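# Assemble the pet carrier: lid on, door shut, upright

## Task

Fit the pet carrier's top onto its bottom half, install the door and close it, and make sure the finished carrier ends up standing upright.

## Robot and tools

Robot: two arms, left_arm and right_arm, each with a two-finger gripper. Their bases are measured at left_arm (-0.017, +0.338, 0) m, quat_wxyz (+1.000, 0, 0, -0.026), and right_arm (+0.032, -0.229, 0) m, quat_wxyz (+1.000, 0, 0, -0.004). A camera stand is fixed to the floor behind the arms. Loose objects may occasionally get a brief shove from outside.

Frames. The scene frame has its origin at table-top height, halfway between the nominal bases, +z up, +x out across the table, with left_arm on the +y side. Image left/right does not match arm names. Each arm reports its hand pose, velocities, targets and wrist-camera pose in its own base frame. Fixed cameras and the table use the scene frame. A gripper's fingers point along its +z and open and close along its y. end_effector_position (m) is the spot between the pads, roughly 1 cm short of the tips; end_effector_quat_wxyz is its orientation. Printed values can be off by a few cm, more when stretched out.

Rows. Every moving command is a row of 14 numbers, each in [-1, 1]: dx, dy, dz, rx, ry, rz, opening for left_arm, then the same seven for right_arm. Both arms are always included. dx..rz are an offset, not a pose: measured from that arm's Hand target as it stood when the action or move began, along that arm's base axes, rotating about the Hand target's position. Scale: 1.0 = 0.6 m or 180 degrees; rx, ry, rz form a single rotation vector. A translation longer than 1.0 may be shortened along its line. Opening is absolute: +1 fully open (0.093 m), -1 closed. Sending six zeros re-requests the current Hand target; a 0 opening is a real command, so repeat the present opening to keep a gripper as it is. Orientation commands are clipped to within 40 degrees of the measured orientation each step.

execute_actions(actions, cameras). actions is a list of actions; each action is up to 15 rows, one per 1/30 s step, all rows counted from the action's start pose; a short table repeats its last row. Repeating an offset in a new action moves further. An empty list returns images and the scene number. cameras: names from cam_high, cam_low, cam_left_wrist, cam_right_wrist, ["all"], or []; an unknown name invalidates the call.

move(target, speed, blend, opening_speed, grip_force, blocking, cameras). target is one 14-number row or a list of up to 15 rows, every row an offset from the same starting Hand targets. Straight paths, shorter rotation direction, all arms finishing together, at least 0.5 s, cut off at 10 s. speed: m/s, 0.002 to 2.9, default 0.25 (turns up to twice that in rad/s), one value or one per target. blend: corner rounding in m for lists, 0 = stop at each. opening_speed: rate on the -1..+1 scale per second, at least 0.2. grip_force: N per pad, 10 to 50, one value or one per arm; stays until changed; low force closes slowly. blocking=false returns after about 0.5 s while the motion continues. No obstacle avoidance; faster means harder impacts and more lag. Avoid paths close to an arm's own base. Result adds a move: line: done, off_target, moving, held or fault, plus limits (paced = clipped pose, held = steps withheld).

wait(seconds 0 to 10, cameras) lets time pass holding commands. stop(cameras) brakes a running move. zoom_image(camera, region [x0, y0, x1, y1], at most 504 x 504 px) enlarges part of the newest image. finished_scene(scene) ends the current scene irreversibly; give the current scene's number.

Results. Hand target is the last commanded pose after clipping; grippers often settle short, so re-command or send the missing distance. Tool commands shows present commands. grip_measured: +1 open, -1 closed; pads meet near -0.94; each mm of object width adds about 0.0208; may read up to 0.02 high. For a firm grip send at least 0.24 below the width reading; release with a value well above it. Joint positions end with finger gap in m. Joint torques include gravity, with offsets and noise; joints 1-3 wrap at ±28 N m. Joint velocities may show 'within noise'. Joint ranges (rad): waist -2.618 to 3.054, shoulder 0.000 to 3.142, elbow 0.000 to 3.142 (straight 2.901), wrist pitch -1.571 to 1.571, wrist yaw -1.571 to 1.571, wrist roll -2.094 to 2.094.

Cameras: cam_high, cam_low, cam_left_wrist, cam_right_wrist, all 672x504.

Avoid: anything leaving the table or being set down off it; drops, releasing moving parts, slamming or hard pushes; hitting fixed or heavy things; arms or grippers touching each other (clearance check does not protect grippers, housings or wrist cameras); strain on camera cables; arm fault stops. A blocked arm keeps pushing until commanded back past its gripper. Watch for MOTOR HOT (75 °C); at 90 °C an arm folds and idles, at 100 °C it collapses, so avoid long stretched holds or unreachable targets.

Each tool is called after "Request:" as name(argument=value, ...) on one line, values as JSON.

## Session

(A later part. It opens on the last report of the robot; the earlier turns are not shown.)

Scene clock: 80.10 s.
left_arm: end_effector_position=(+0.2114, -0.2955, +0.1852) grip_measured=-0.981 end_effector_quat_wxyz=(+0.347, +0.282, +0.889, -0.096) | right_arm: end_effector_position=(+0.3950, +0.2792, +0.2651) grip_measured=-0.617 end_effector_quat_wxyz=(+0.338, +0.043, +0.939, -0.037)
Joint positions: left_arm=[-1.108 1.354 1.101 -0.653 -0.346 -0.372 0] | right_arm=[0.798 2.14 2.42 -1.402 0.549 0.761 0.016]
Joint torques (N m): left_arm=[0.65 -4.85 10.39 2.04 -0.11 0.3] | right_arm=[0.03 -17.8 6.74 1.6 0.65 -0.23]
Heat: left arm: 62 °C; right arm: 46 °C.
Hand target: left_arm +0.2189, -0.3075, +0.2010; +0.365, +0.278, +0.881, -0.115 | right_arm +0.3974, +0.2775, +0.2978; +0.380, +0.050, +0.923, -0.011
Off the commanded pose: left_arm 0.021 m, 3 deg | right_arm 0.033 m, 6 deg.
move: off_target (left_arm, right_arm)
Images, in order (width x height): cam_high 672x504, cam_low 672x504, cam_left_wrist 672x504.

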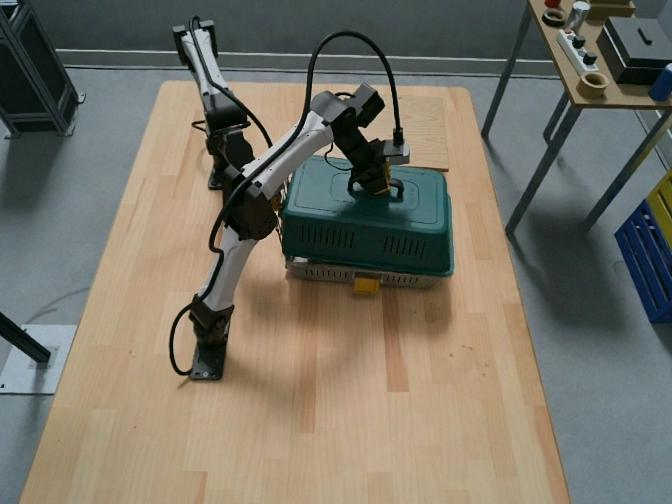

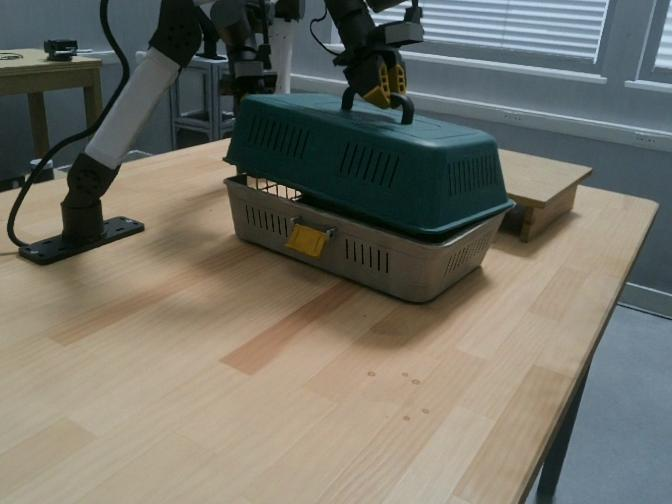

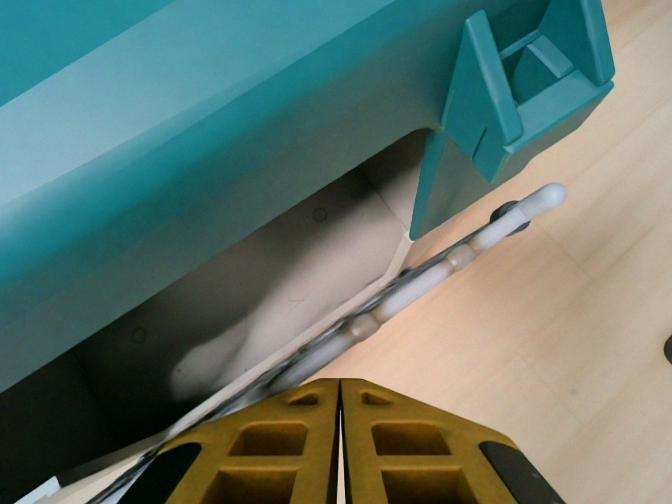

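Request:
move(target=[[-0.08,0.05,0,0,0,0,-1,0.0,0.0,0.03,0,0,0,-1],[-0.148,0.179,0.18,0,0,0,-1,0.004,0.0,0.03,-0.002,-0.025,0.008,-1]], speed=0.12, cameras=["cam_high","cam_low","cam_left_wrist"])

Request:
zoom_image(camera="cam_low", region=[180, 20, 540, 300])

Request:
zoom_image(camera="cam_high", region=[250, 130, 460, 300])

Scene clock: 91.37 s.
left_arm: end_effector_position=(+0.1293, -0.2010, +0.2974) grip_measured=-0.981 end_effector_quat_wxyz=(+0.353, +0.291, +0.883, -0.105) | right_arm: end_effector_position=(+0.3973, +0.2802, +0.2769) grip_measured=-0.617 end_effector_quat_wxyz=(+0.366, +0.024, +0.930, -0.034)
Joint positions: left_arm=[-1.32 1.04 1.385 -1.298 -0.464 -0.534 0] | right_arm=[0.804 2.086 2.347 -1.316 0.576 0.699 0.016]
Joint torques (N m): left_arm=[-0.62 -2.17 8.5 1.45 -0.42 -0.03] | right_arm=[0.2 -18.02 7.19 1.78 0.78 -0.17]
Heat: left arm: 63 °C; right arm: 53 °C.
Hand target: left_arm +0.1301, -0.2001, +0.3090; +0.365, +0.279, +0.881, -0.115 | right_arm +0.3998, +0.2776, +0.3157; +0.416, +0.038, +0.908, -0.008
Off the commanded pose: left_arm 0.012 m, 2 deg | right_arm 0.039 m, 7 deg.
move: off_target (left_arm, right_arm)
Images, in order (width x height): cam_high 672x504, cam_low 672x504, cam_left_wrist 672x504.

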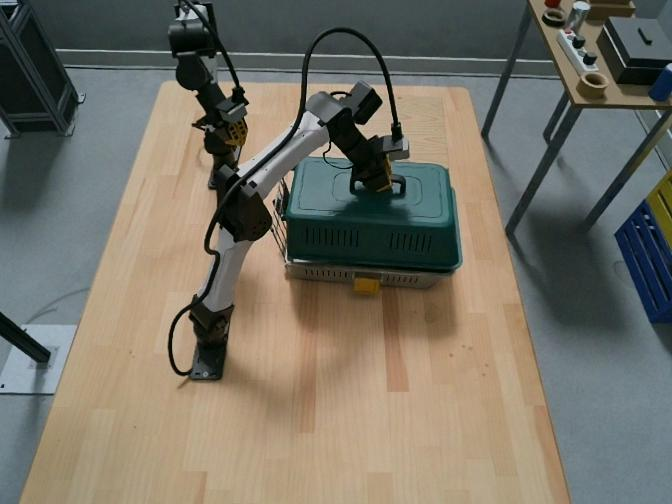

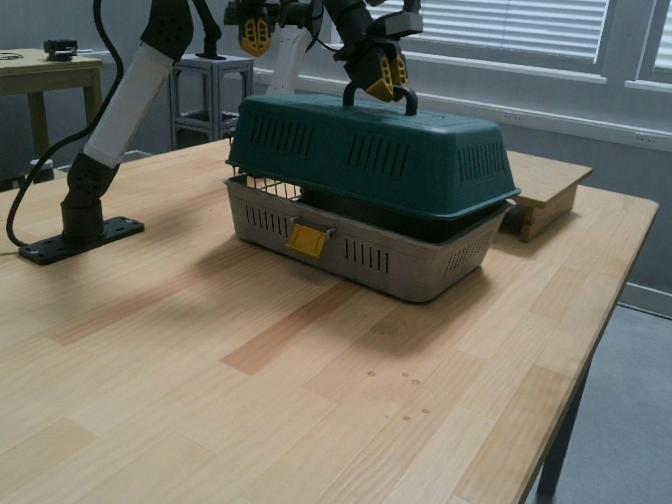

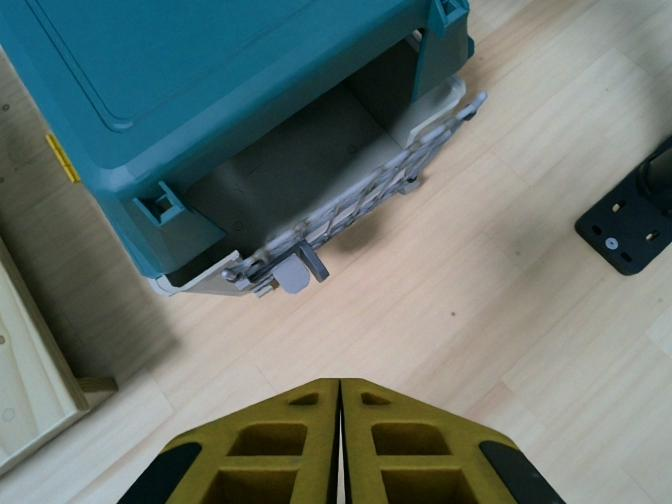

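Scaled by 1.400 from the camera's 672x504 image, which has a finer 960x720 frame.

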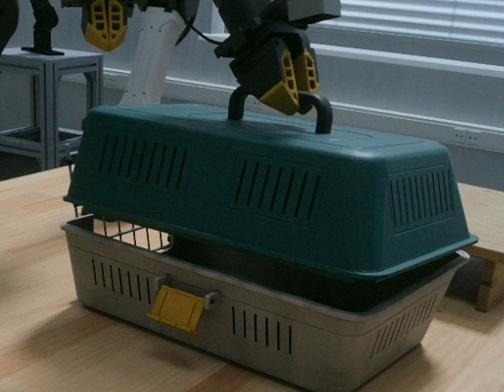

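Scaled by 2.400 from the camera's 672x504 image, which has a finer 960x720 frame.

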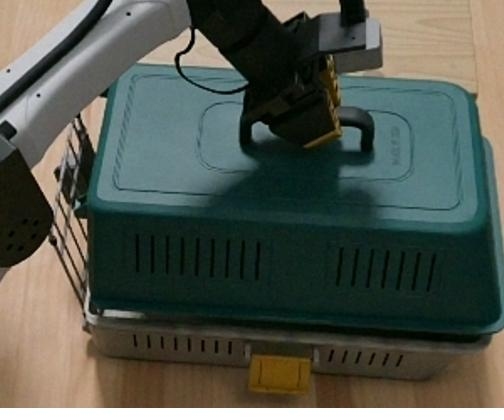

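Request:
move(target=[[0,0,0,0,0,0,-1,-0.011,0.006,0,0,0,0,-1],[0,0,0,0,0,0,-1,-0.011,0.006,-0.04,0.0,0.0,0,-1]], speed=0.05, cameras=["cam_high","cam_low","cam_left_wrist"])

Request:
zoom_image(camera="cam_low", region=[180, 20, 540, 300])

Request:
zoom_image(camera="cam_high", region=[250, 130, 460, 300])

Request:
zoom_image(camera="cam_left_wrist", region=[130, 0, 500, 330])

Scene clock: 101.50 s.
left_arm: end_effector_position=(+0.1293, -0.2009, +0.2973) grip_measured=-0.981 end_effector_quat_wxyz=(+0.353, +0.290, +0.883, -0.105) | right_arm: end_effector_position=(+0.3884, +0.2819, +0.2632) grip_measured=-0.617 end_effector_quat_wxyz=(+0.373, +0.021, +0.927, -0.028)
Joint positions: left_arm=[-1.32 1.04 1.385 -1.298 -0.465 -0.534 0] | right_arm=[0.822 1.996 2.14 -1.187 0.583 0.705 0.016]
Joint torques (N m): left_arm=[-0.34 -2.09 8.57 1.54 -0.44 -0.03] | right_arm=[0.2 -15.8 6.95 1.81 0.84 -0.07]
Heat: left arm: 64 °C; right arm: 53 °C.
Hand target: left_arm +0.1301, -0.2001, +0.3090; +0.365, +0.278, +0.881, -0.115 | right_arm +0.3932, +0.2811, +0.2917; +0.417, +0.038, +0.908, -0.008
Off the commanded pose: left_arm 0.012 m, 2 deg | right_arm 0.029 m, 6 deg.
move: off_target (left_arm, right_arm)
Images, in order (width x height): cam_high 672x504, cam_low 672x504, cam_left_wrist 672x504.

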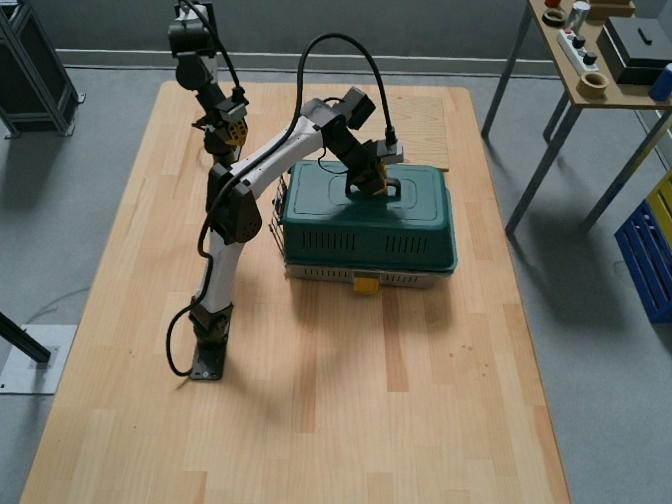

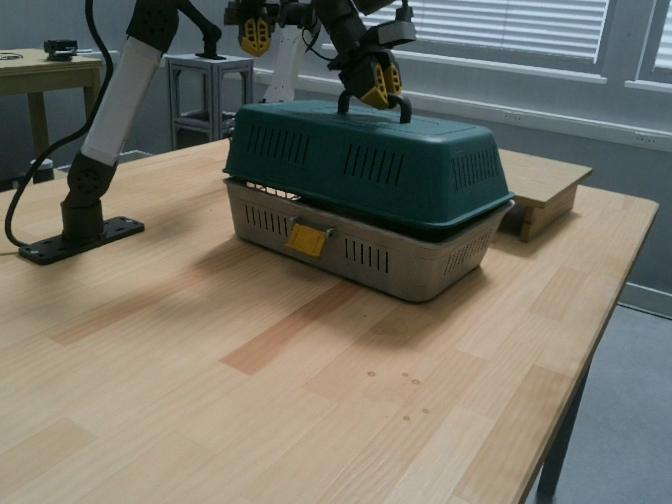

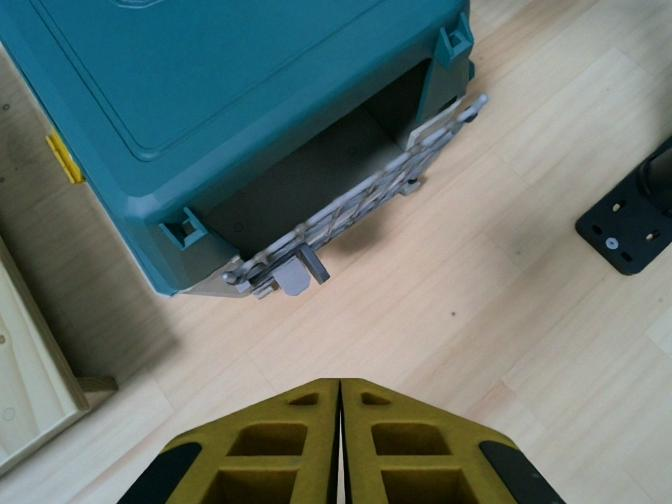

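Scaled by 1.400 from the camera's 672x504 image, which has a finer 960x720 frame.

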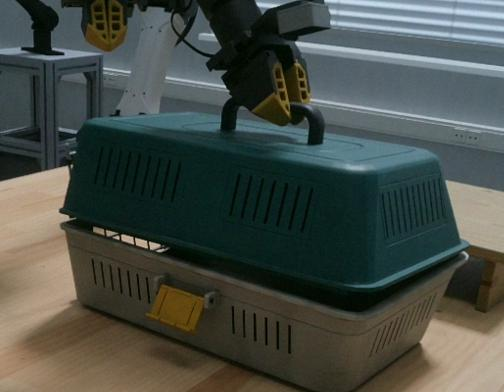

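Scaled by 2.400 from the camera's 672x504 image, which has a finer 960x720 frame.

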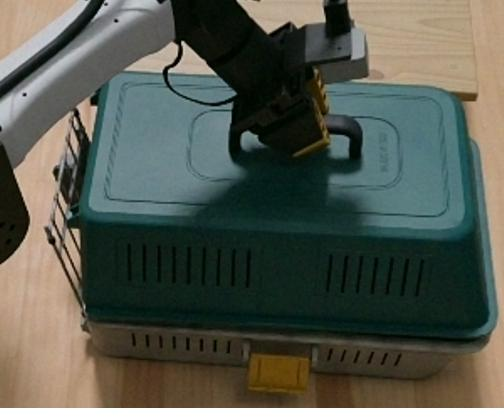

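Scaled by 1.362 from the camera's 672x504 image, which has a finer 960x720 frame.

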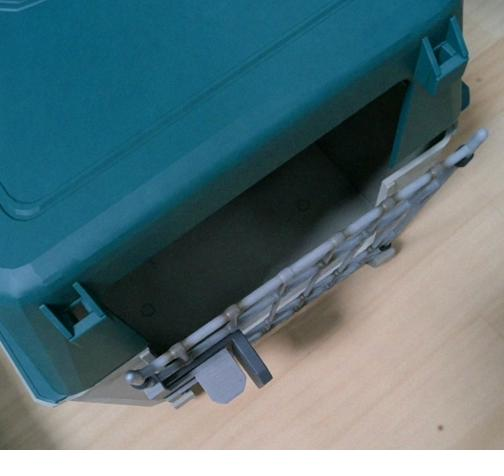

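Request:
move(target=[[0,0,0,0,0,0,-1,0,0.0,-0.02,0,0,-0.002,-1],[0,0,0,0,0,0,-1,0,0.0,-0.05,0.0,0.0,-0.002,-1]], speed=0.05, cameras=["cam_high","cam_low","cam_left_wrist"])

Request:
zoom_image(camera="cam_low", region=[180, 20, 540, 300])

Request:
zoom_image(camera="cam_high", region=[250, 130, 460, 300])

Request:
zoom_image(camera="cam_left_wrist", region=[130, 0, 500, 330])

Scene clock: 107.70 s.
left_arm: end_effector_position=(+0.1293, -0.2009, +0.2973) grip_measured=-0.981 end_effector_quat_wxyz=(+0.353, +0.290, +0.883, -0.105) | right_arm: end_effector_position=(+0.3883, +0.2816, +0.2500) grip_measured=-0.617 end_effector_quat_wxyz=(+0.386, +0.033, +0.922, -0.011)
Joint positions: left_arm=[-1.32 1.04 1.385 -1.298 -0.465 -0.534 0] | right_arm=[0.822 1.928 1.967 -1.04 0.585 0.718 0.016]
Joint torques (N m): left_arm=[-0.58 -2.11 8.57 1.54 -0.43 0.03] | right_arm=[0.31 -12.9 6.01 1.82 0.84 -0.13]
Heat: left arm: 64 °C; right arm: 53 °C.
Hand target: left_arm +0.1301, -0.2001, +0.3090; +0.365, +0.278, +0.881, -0.115 | right_arm +0.3932, +0.2812, +0.2617; +0.416, +0.041, +0.908, -0.009
Off the commanded pose: left_arm 0.012 m, 2 deg | right_arm 0.013 m, 4 deg.
move: off_target (left_arm, right_arm)
Images, in order (width x height): cam_high 672x504, cam_low 672x504, cam_left_wrist 672x504.

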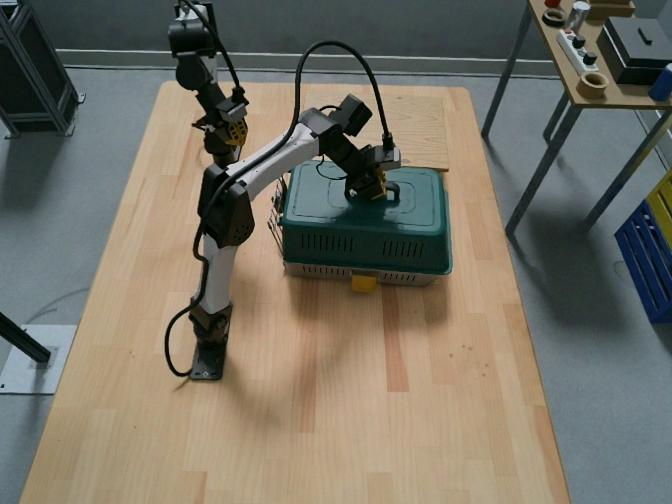

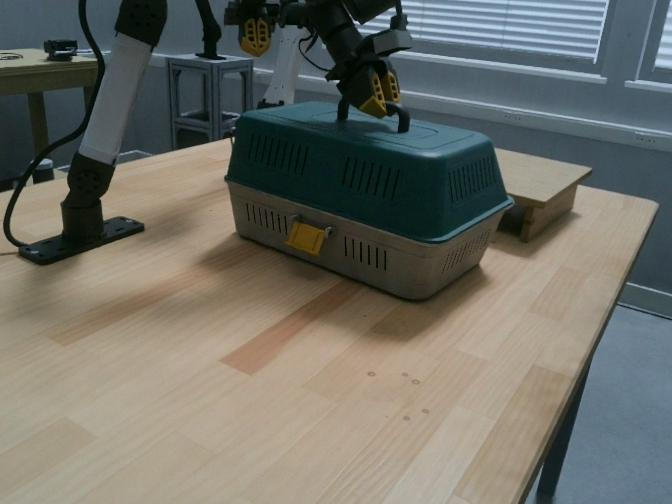

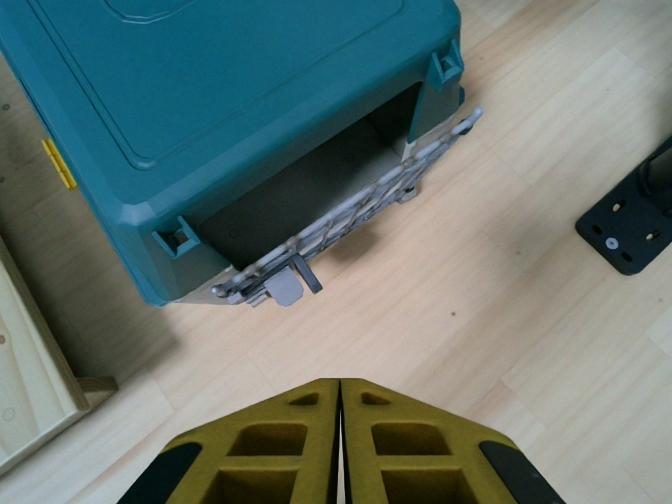

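Scaled by 1.400 from the camera's 672x504 image, which has a finer 960x720 frame.

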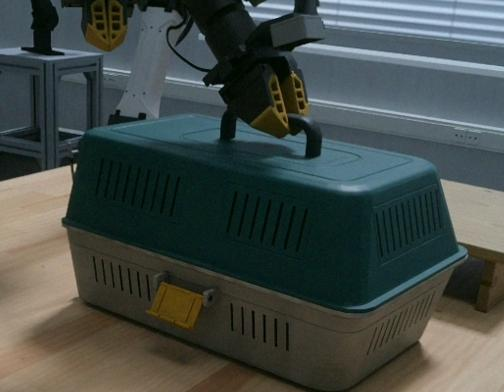

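Scaled by 2.400 from the camera's 672x504 image, which has a finer 960x720 frame.

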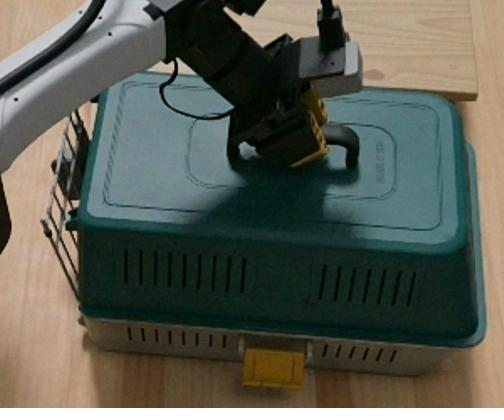

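Scaled by 1.362 from the camera's 672x504 image, which has a finer 960x720 frame.

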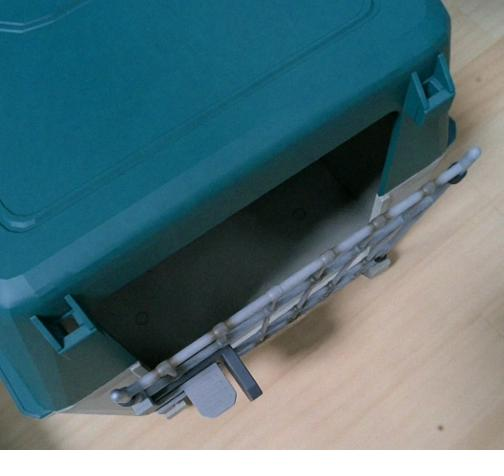

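Request:
move(target=[0,0,0,0,0,0,-1,0.004,0.0,-0.045,0.0,0.012,0.0,-1], speed=0.05, cameras=["cam_high","cam_low","cam_left_wrist"])

Request:
zoom_image(camera="cam_low", region=[180, 20, 540, 300])

Request:
zoom_image(camera="cam_high", region=[250, 130, 460, 300])

Request:
zoom_image(camera="cam_left_wrist", region=[130, 0, 500, 330])

Scene clock: 112.50 s.
left_arm: end_effector_position=(+0.1293, -0.2009, +0.2973) grip_measured=-0.981 end_effector_quat_wxyz=(+0.353, +0.290, +0.883, -0.105) | right_arm: end_effector_position=(+0.3900, +0.2798, +0.2485) grip_measured=-0.617 end_effector_quat_wxyz=(+0.401, +0.037, +0.915, -0.007)
Joint positions: left_arm=[-1.32 1.04 1.385 -1.298 -0.465 -0.534 0] | right_arm=[0.822 1.897 1.898 -0.968 0.602 0.71 0.016]
Joint torques (N m): left_arm=[-0.44 -2.13 8.55 1.53 -0.42 0] | right_arm=[-0.84 -9.4 4.64 1.77 0.35 -0.01]
Heat: left arm: 64 °C; right arm: 53 °C.
Hand target: left_arm +0.1301, -0.2001, +0.3090; +0.365, +0.278, +0.881, -0.115 | right_arm +0.3956, +0.2811, +0.2348; +0.399, +0.041, +0.916, -0.010
Off the commanded pose: left_arm 0.012 m, 2 deg | right_arm 0.015 m, 1 deg.
move: off_target (left_arm, right_arm)
Images, in order (width x height): cam_high 672x504, cam_low 672x504, cam_left_wrist 672x504.

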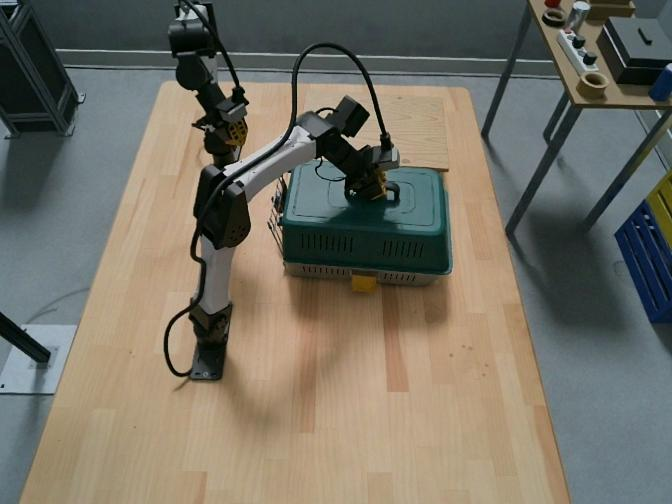

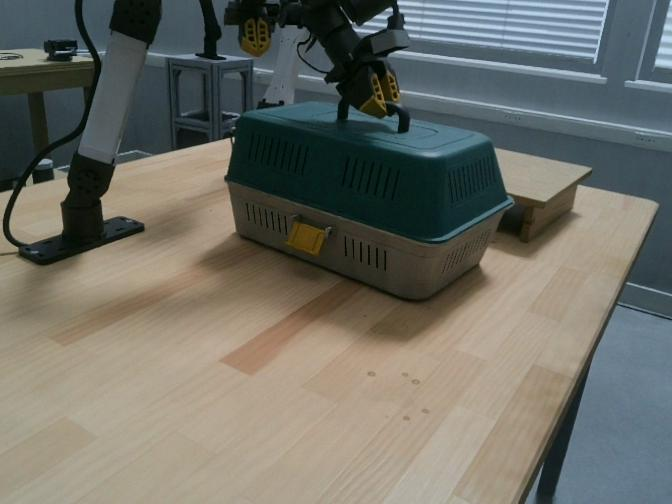

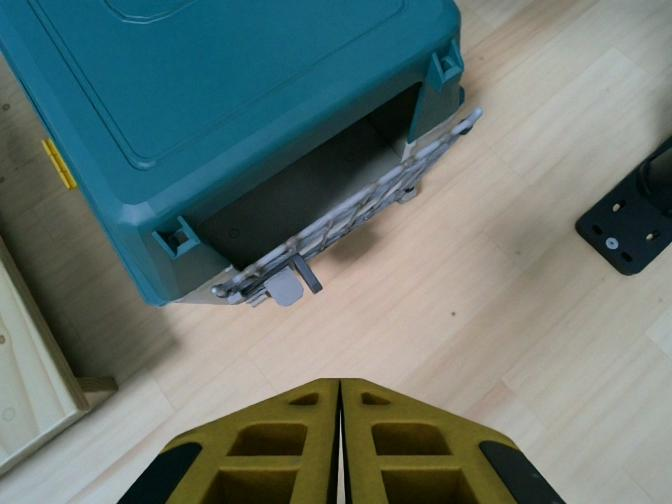

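Scaled by 1.400 from the camera's 672x504 image, which has a finer 960x720 frame.

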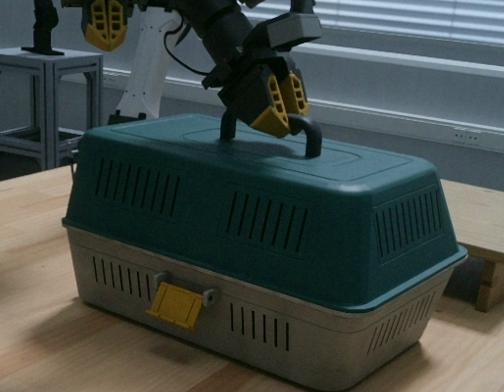

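Scaled by 2.400 from the camera's 672x504 image, which has a finer 960x720 frame.

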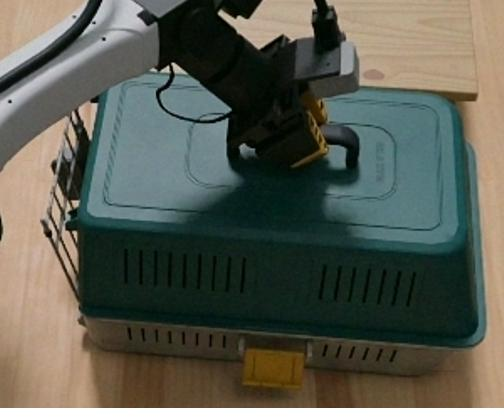

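Scaled by 1.362 from the camera's 672x504 image, which has a finer 960x720 frame.

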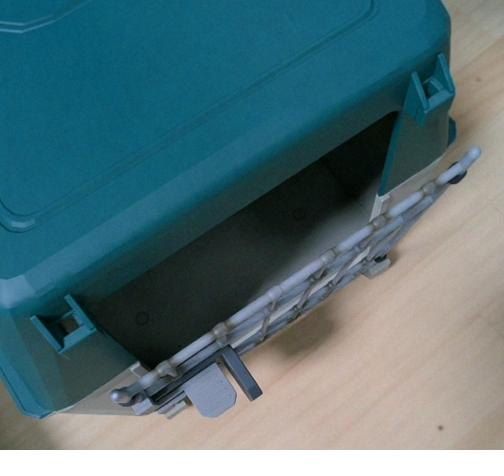

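Request:
move(target=[[0,0,0,0,0,0,-1,0,0.0,0.075,0,-0.012,0,-1],[0,0,0,0,0,0,-1,0.008,0.0,0.075,0,-0.012,0,-1],[0,0,0,0,0,0,-1,0.008,0.0,0.005,0.0,-0.006,0.0,-1]], speed=0.05, cameras=["cam_high","cam_low","cam_left_wrist"])

Request:
zoom_image(camera="cam_low", region=[180, 20, 540, 300])

Request:
zoom_image(camera="cam_high", region=[250, 130, 460, 300])

Request:
zoom_image(camera="cam_left_wrist", region=[130, 0, 500, 330])

Scene clock: 119.30 s.
left_arm: end_effector_position=(+0.1293, -0.2009, +0.2973) grip_measured=-0.981 end_effector_quat_wxyz=(+0.353, +0.290, +0.883, -0.105) | right_arm: end_effector_position=(+0.3972, +0.2839, +0.2490) grip_measured=-0.617 end_effector_quat_wxyz=(+0.411, +0.040, +0.911, -0.002)
Joint positions: left_arm=[-1.32 1.04 1.385 -1.298 -0.465 -0.534 0] | right_arm=[0.819 1.91 1.9 -0.93 0.609 0.701 0.016]
Joint torques (N m): left_arm=[-0.51 -2.04 8.55 1.52 -0.46 -0.03] | right_arm=[-0.99 -10.5 4.71 1.66 0.36 -0.09]
Heat: left arm: 65 °C; right arm: 52 °C.
Hand target: left_arm +0.1301, -0.2001, +0.3090; +0.365, +0.278, +0.881, -0.115 | right_arm +0.4005, +0.2812, +0.2378; +0.408, +0.041, +0.912, -0.009
Off the commanded pose: left_arm 0.012 m, 2 deg | right_arm 0.012 m, 1 deg.
move: off_target (left_arm, right_arm)
Images, in order (width x height): cam_high 672x504, cam_low 672x504, cam_left_wrist 672x504.

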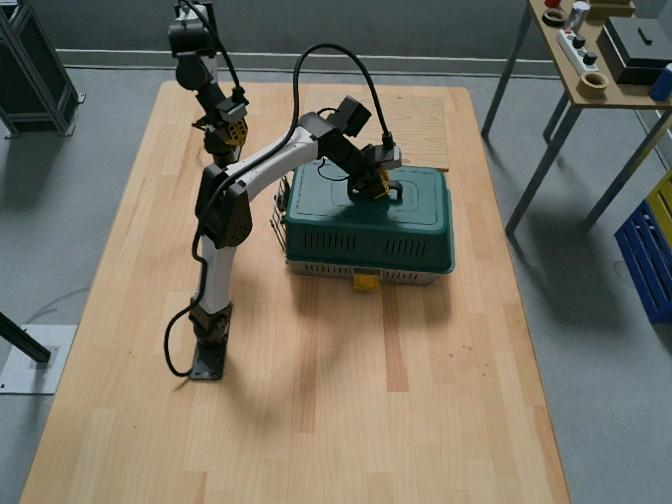

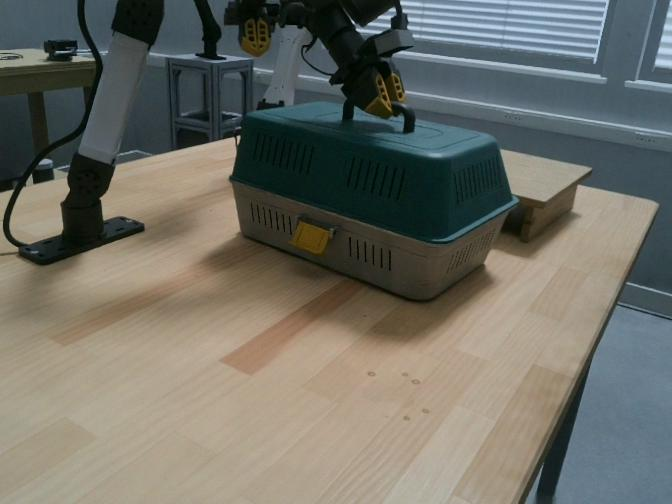

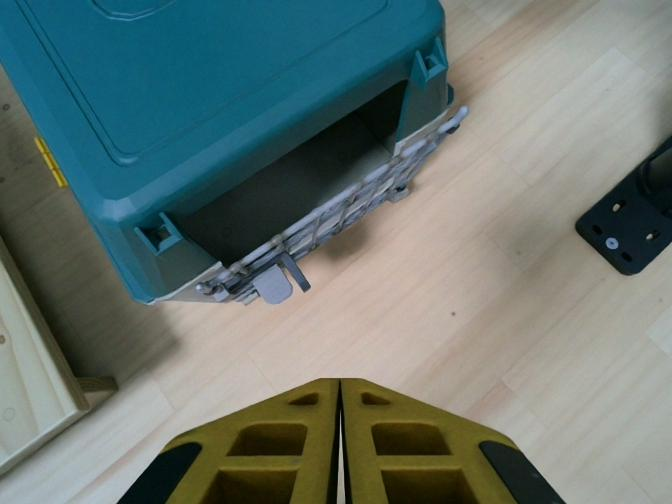

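Scaled by 1.400 from the camera's 672x504 image, which has a finer 960x720 frame.

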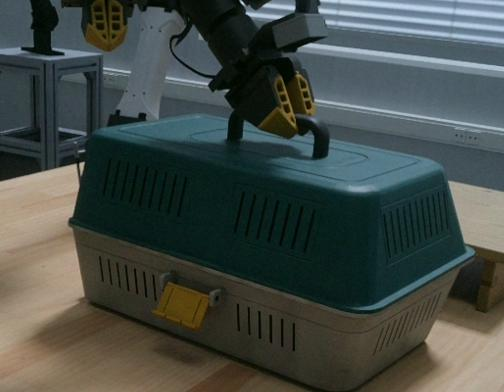

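Scaled by 2.400 from the camera's 672x504 image, which has a finer 960x720 frame.

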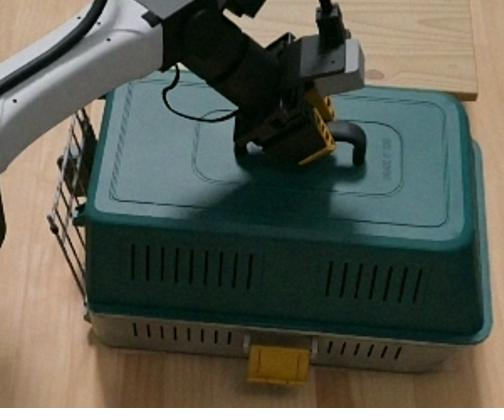

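Scaled by 1.362 from the camera's 672x504 image, which has a finer 960x720 frame.

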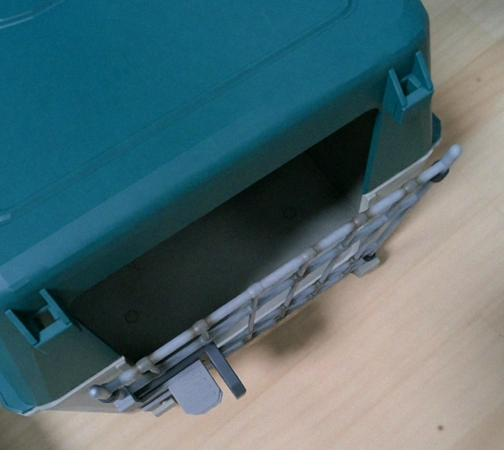

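Request:
move(target=[[0,0,0,0,0,0,-1,0.0,0.002,0.06,0,-0.015,0,-1],[0,0,0,0,0,0,-1,0.003,0.003,0.147,0,-0.03,0,-1]], speed=0.06, cameras=["cam_high","cam_low","cam_left_wrist"])

Request:
zoom_image(camera="cam_low", region=[180, 20, 540, 300])

Request:
zoom_image(camera="cam_high", region=[250, 130, 460, 300])

Request:
zoom_image(camera="cam_left_wrist", region=[130, 0, 500, 330])

Scene clock: 127.07 s.
left_arm: end_effector_position=(+0.1293, -0.2009, +0.2973) grip_measured=-0.981 end_effector_quat_wxyz=(+0.353, +0.290, +0.883, -0.105) | right_arm: end_effector_position=(+0.3959, +0.2808, +0.2957) grip_measured=-0.617 end_effector_quat_wxyz=(+0.412, +0.026, +0.911, -0.024)
Joint positions: left_arm=[-1.32 1.04 1.385 -1.298 -0.465 -0.534 0] | right_arm=[0.825 2.001 2.23 -1.191 0.636 0.675 0.016]
Joint torques (N m): left_arm=[-0.44 -2.02 8.53 1.53 -0.44 -0.01] | right_arm=[0.25 -12.4 12.11 1.68 0.78 -0.14]
Heat: left arm: 65 °C; right arm: 51 °C.
Hand target: left_arm +0.1301, -0.2001, +0.3090; +0.365, +0.278, +0.881, -0.115 | right_arm +0.4022, +0.2830, +0.3259; +0.450, +0.041, +0.892, -0.007
Off the commanded pose: left_arm 0.012 m, 2 deg | right_arm 0.031 m, 6 deg.
move: off_target (left_arm, right_arm)
Images, in order (width x height): cam_high 672x504, cam_low 672x504, cam_left_wrist 672x504.

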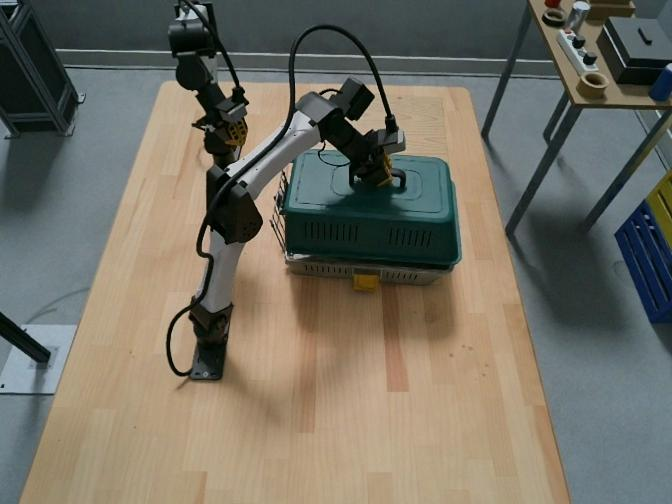

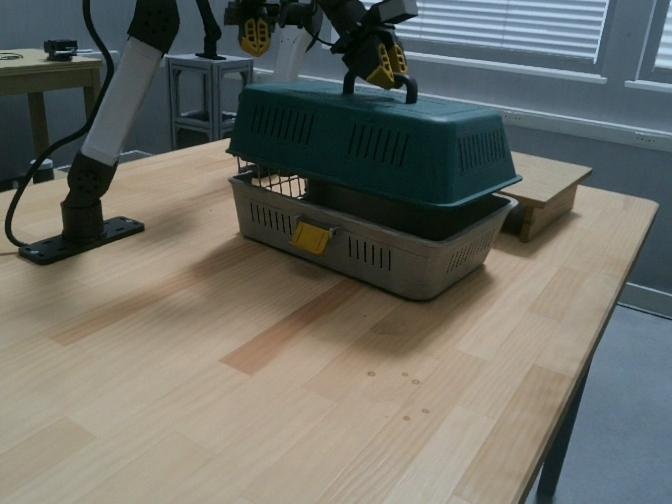

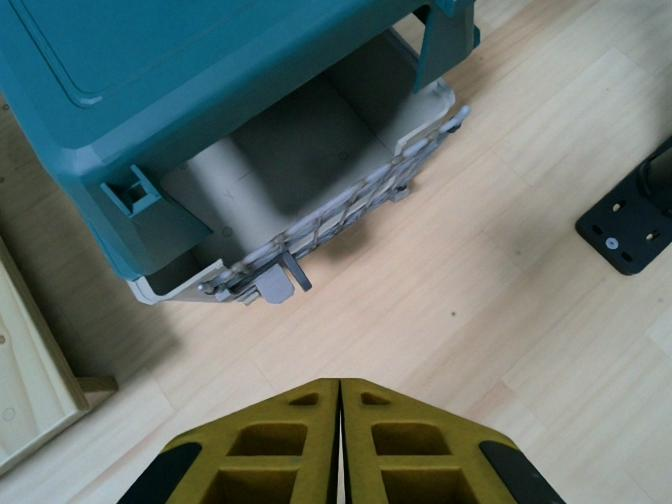

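Scaled by 1.400 from the camera's 672x504 image, which has a finer 960x720 frame.

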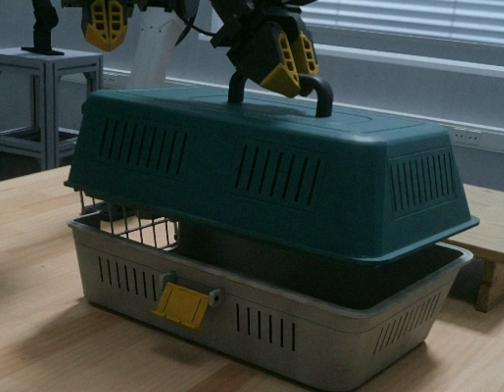

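Scaled by 2.400 from the camera's 672x504 image, which has a finer 960x720 frame.

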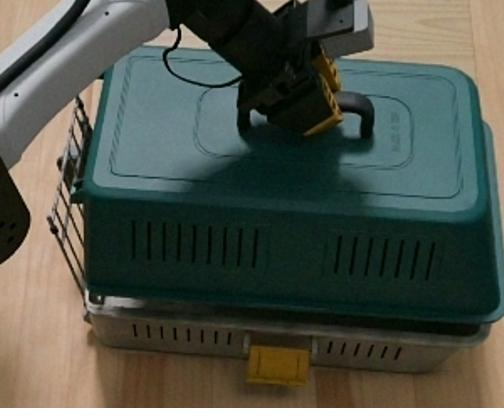

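Scaled by 1.362 from the camera's 672x504 image, which has a finer 960x720 frame.

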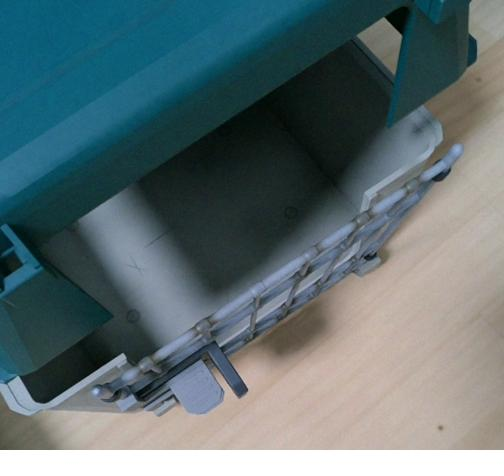

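Request:
move(target=[[0.083,-0.133,-0.18,0,0,0,-1,0.0015,0.005,-0.01,0.016,0,-0.002,-1],[0.16,-0.171,-0.18,0,0,0,-1,0.0015,0.005,-0.01,0.016,0,-0.002,-1]], speed=[0.15,0.06], cameras=["cam_high","cam_low","cam_left_wrist"])

Request:
zoom_image(camera="cam_left_wrist", region=[380, 0, 672, 300])

Request:
zoom_image(camera="cam_low", region=[180, 20, 540, 300])

Request:
zoom_image(camera="cam_high", region=[250, 130, 460, 300])

Scene clock: 136.67 s.
left_arm: end_effector_position=(+0.2185, -0.2908, +0.1850) grip_measured=-0.981 end_effector_quat_wxyz=(+0.347, +0.282, +0.889, -0.096) | right_arm: end_effector_position=(+0.3972, +0.2840, +0.2969) grip_measured=-0.617 end_effector_quat_wxyz=(+0.414, +0.033, +0.909, -0.013)
Joint positions: left_arm=[-1.076 1.349 1.095 -0.644 -0.327 -0.347 0] | right_arm=[0.825 2.001 2.23 -1.175 0.628 0.687 0.016]
Joint torques (N m): left_arm=[0.68 -4.63 10.44 1.96 -0.1 0.28] | right_arm=[-0.16 -14.12 7.24 2.03 0.6 0.05]
Heat: left arm: 65 °C; right arm: 51 °C.
Hand target: left_arm +0.2260, -0.3027, +0.2010; +0.365, +0.279, +0.881, -0.115 | right_arm +0.4031, +0.2860, +0.3199; +0.449, +0.055, +0.892, +0.014
Off the commanded pose: left_arm 0.021 m, 3 deg | right_arm 0.024 m, 6 deg.
move: off_target (left_arm, right_arm)
Images, in order (width x height): cam_high 672x504, cam_low 672x504, cam_left_wrist 672x504.

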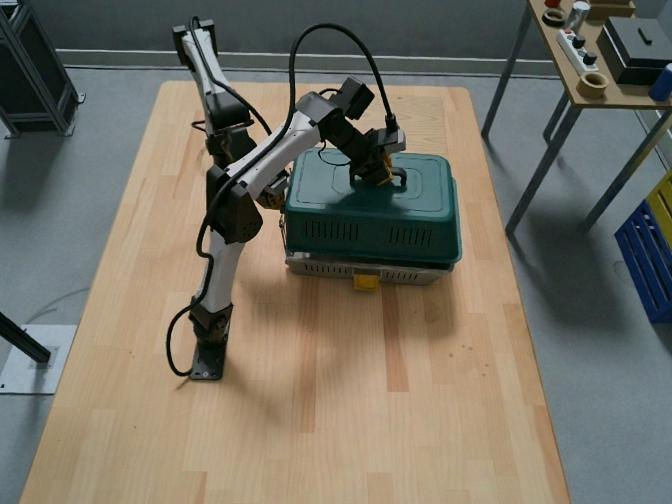

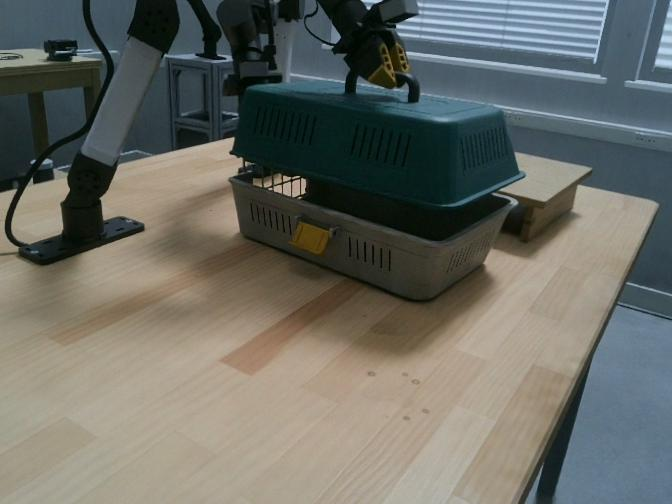

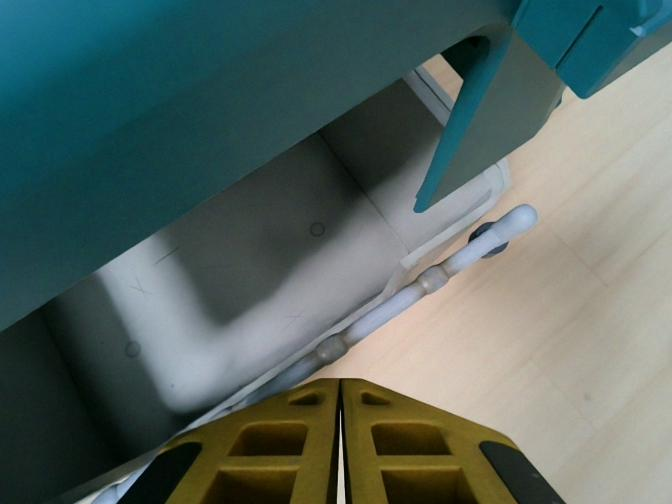

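Scaled by 1.680 from the camera's 672x504 image, which has a finer 960x720 frame.

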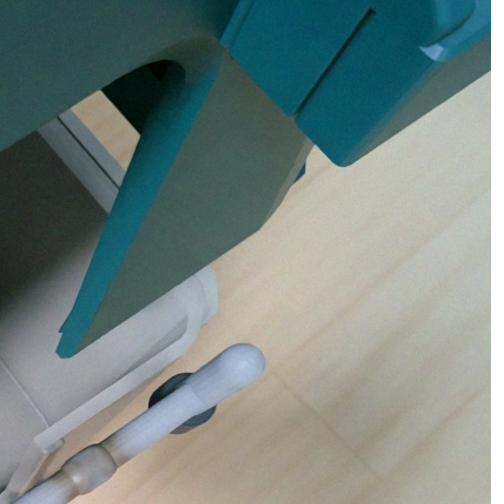

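Scaled by 1.400 from the camera's 672x504 image, which has a finer 960x720 frame.

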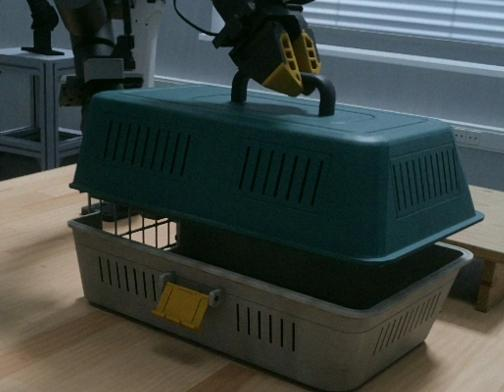

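Scaled by 2.400 from the camera's 672x504 image, which has a finer 960x720 frame.

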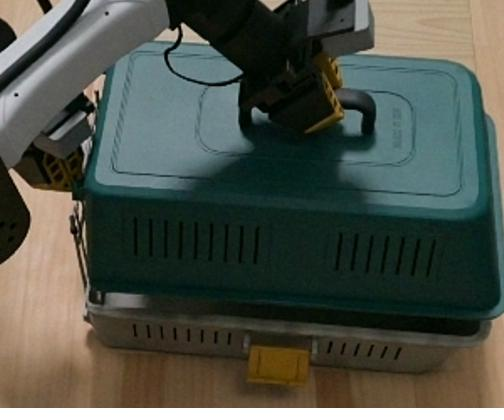

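Request:
move(target=[[0.02,0.0,0,0,0,0,-1,0.0,0.0,-0.0,0,0,0,-1]], speed=[0.05], cameras=["cam_high","cam_low","cam_left_wrist"])

Request:
zoom_image(camera="cam_left_wrist", region=[380, 0, 672, 300])

Request:
zoom_image(camera="cam_high", region=[250, 130, 460, 300])

Scene clock: 140.97 s.
left_arm: end_effector_position=(+0.2301, -0.2912, +0.1853) grip_measured=-0.981 end_effector_quat_wxyz=(+0.347, +0.281, +0.890, -0.097) | right_arm: end_effector_position=(+0.3972, +0.2840, +0.2969) grip_measured=-0.617 end_effector_quat_wxyz=(+0.414, +0.033, +0.909, -0.013)
Joint positions: left_arm=[-1.037 1.37 1.111 -0.628 -0.301 -0.318 0] | right_arm=[0.825 2.001 2.23 -1.175 0.628 0.687 0.016]
Joint torques (N m): left_arm=[0.59 -4.86 10.48 2.01 -0.09 0.28] | right_arm=[-0.13 -14.15 7.23 2.03 0.61 0.04]
Heat: left arm: 65 °C; right arm: 51 °C.
Hand target: left_arm +0.2381, -0.3027, +0.2011; +0.365, +0.278, +0.881, -0.115 | right_arm +0.4031, +0.2860, +0.3199; +0.449, +0.055, +0.892, +0.014
Off the commanded pose: left_arm 0.021 m, 3 deg | right_arm 0.024 m, 6 deg.
move: off_target (left_arm, right_arm)
Images, in order (width x height): cam_high 672x504, cam_low 672x504, cam_left_wrist 672x504.

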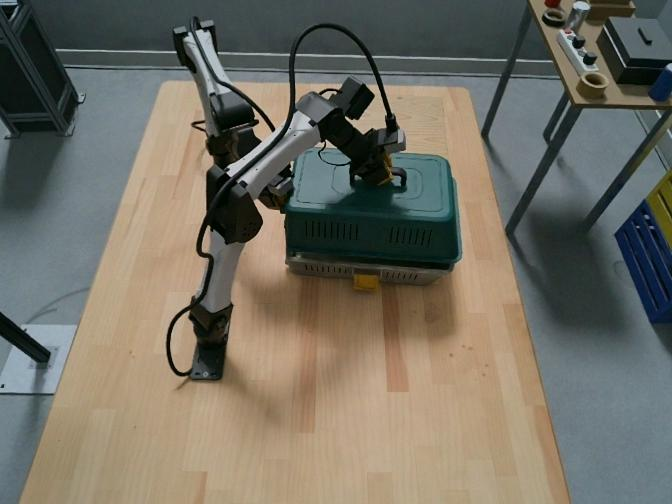

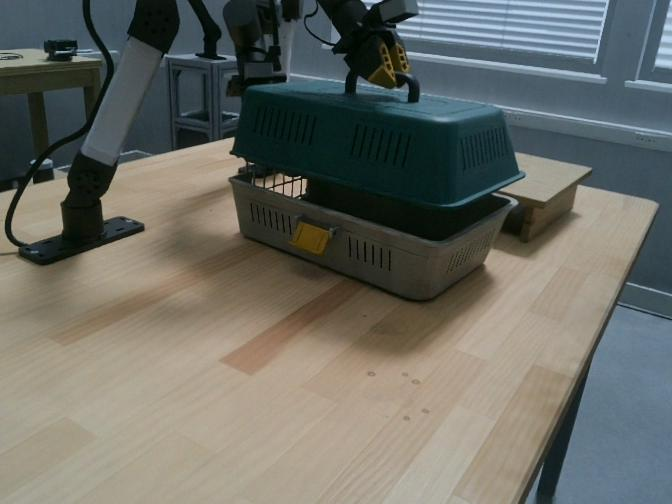

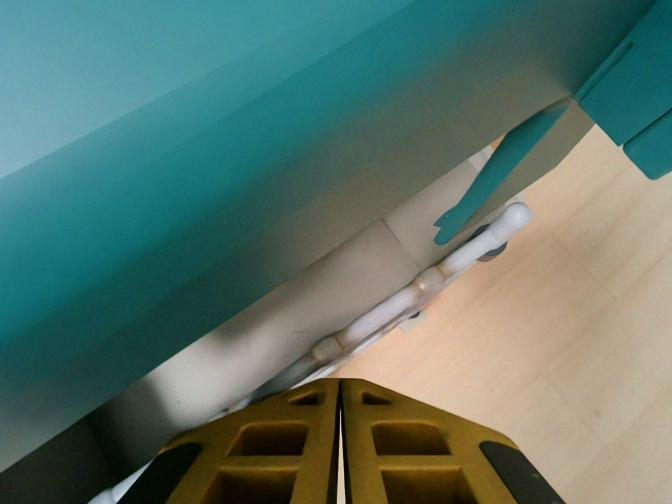

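Scaled by 1.680 from the camera's 672x504 image, which has a finer 960x720 frame.

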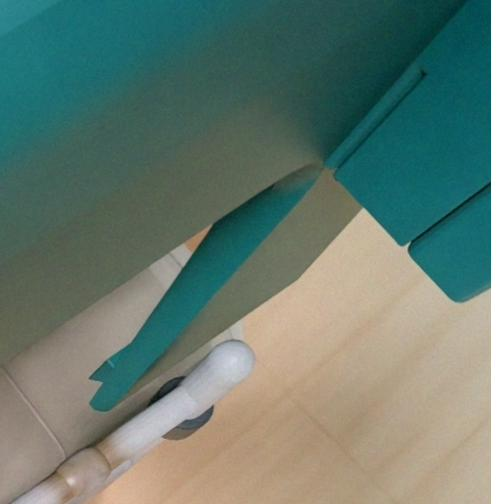

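Scaled by 2.400 from the camera's 672x504 image, which has a finer 960x720 frame.

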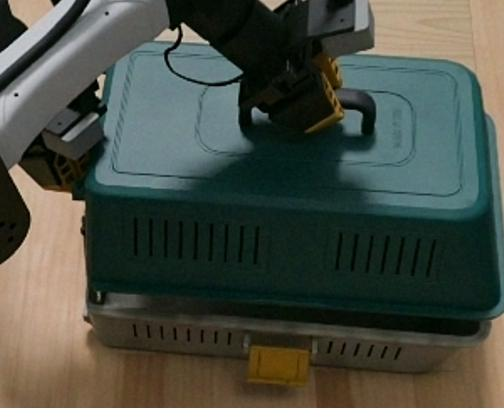

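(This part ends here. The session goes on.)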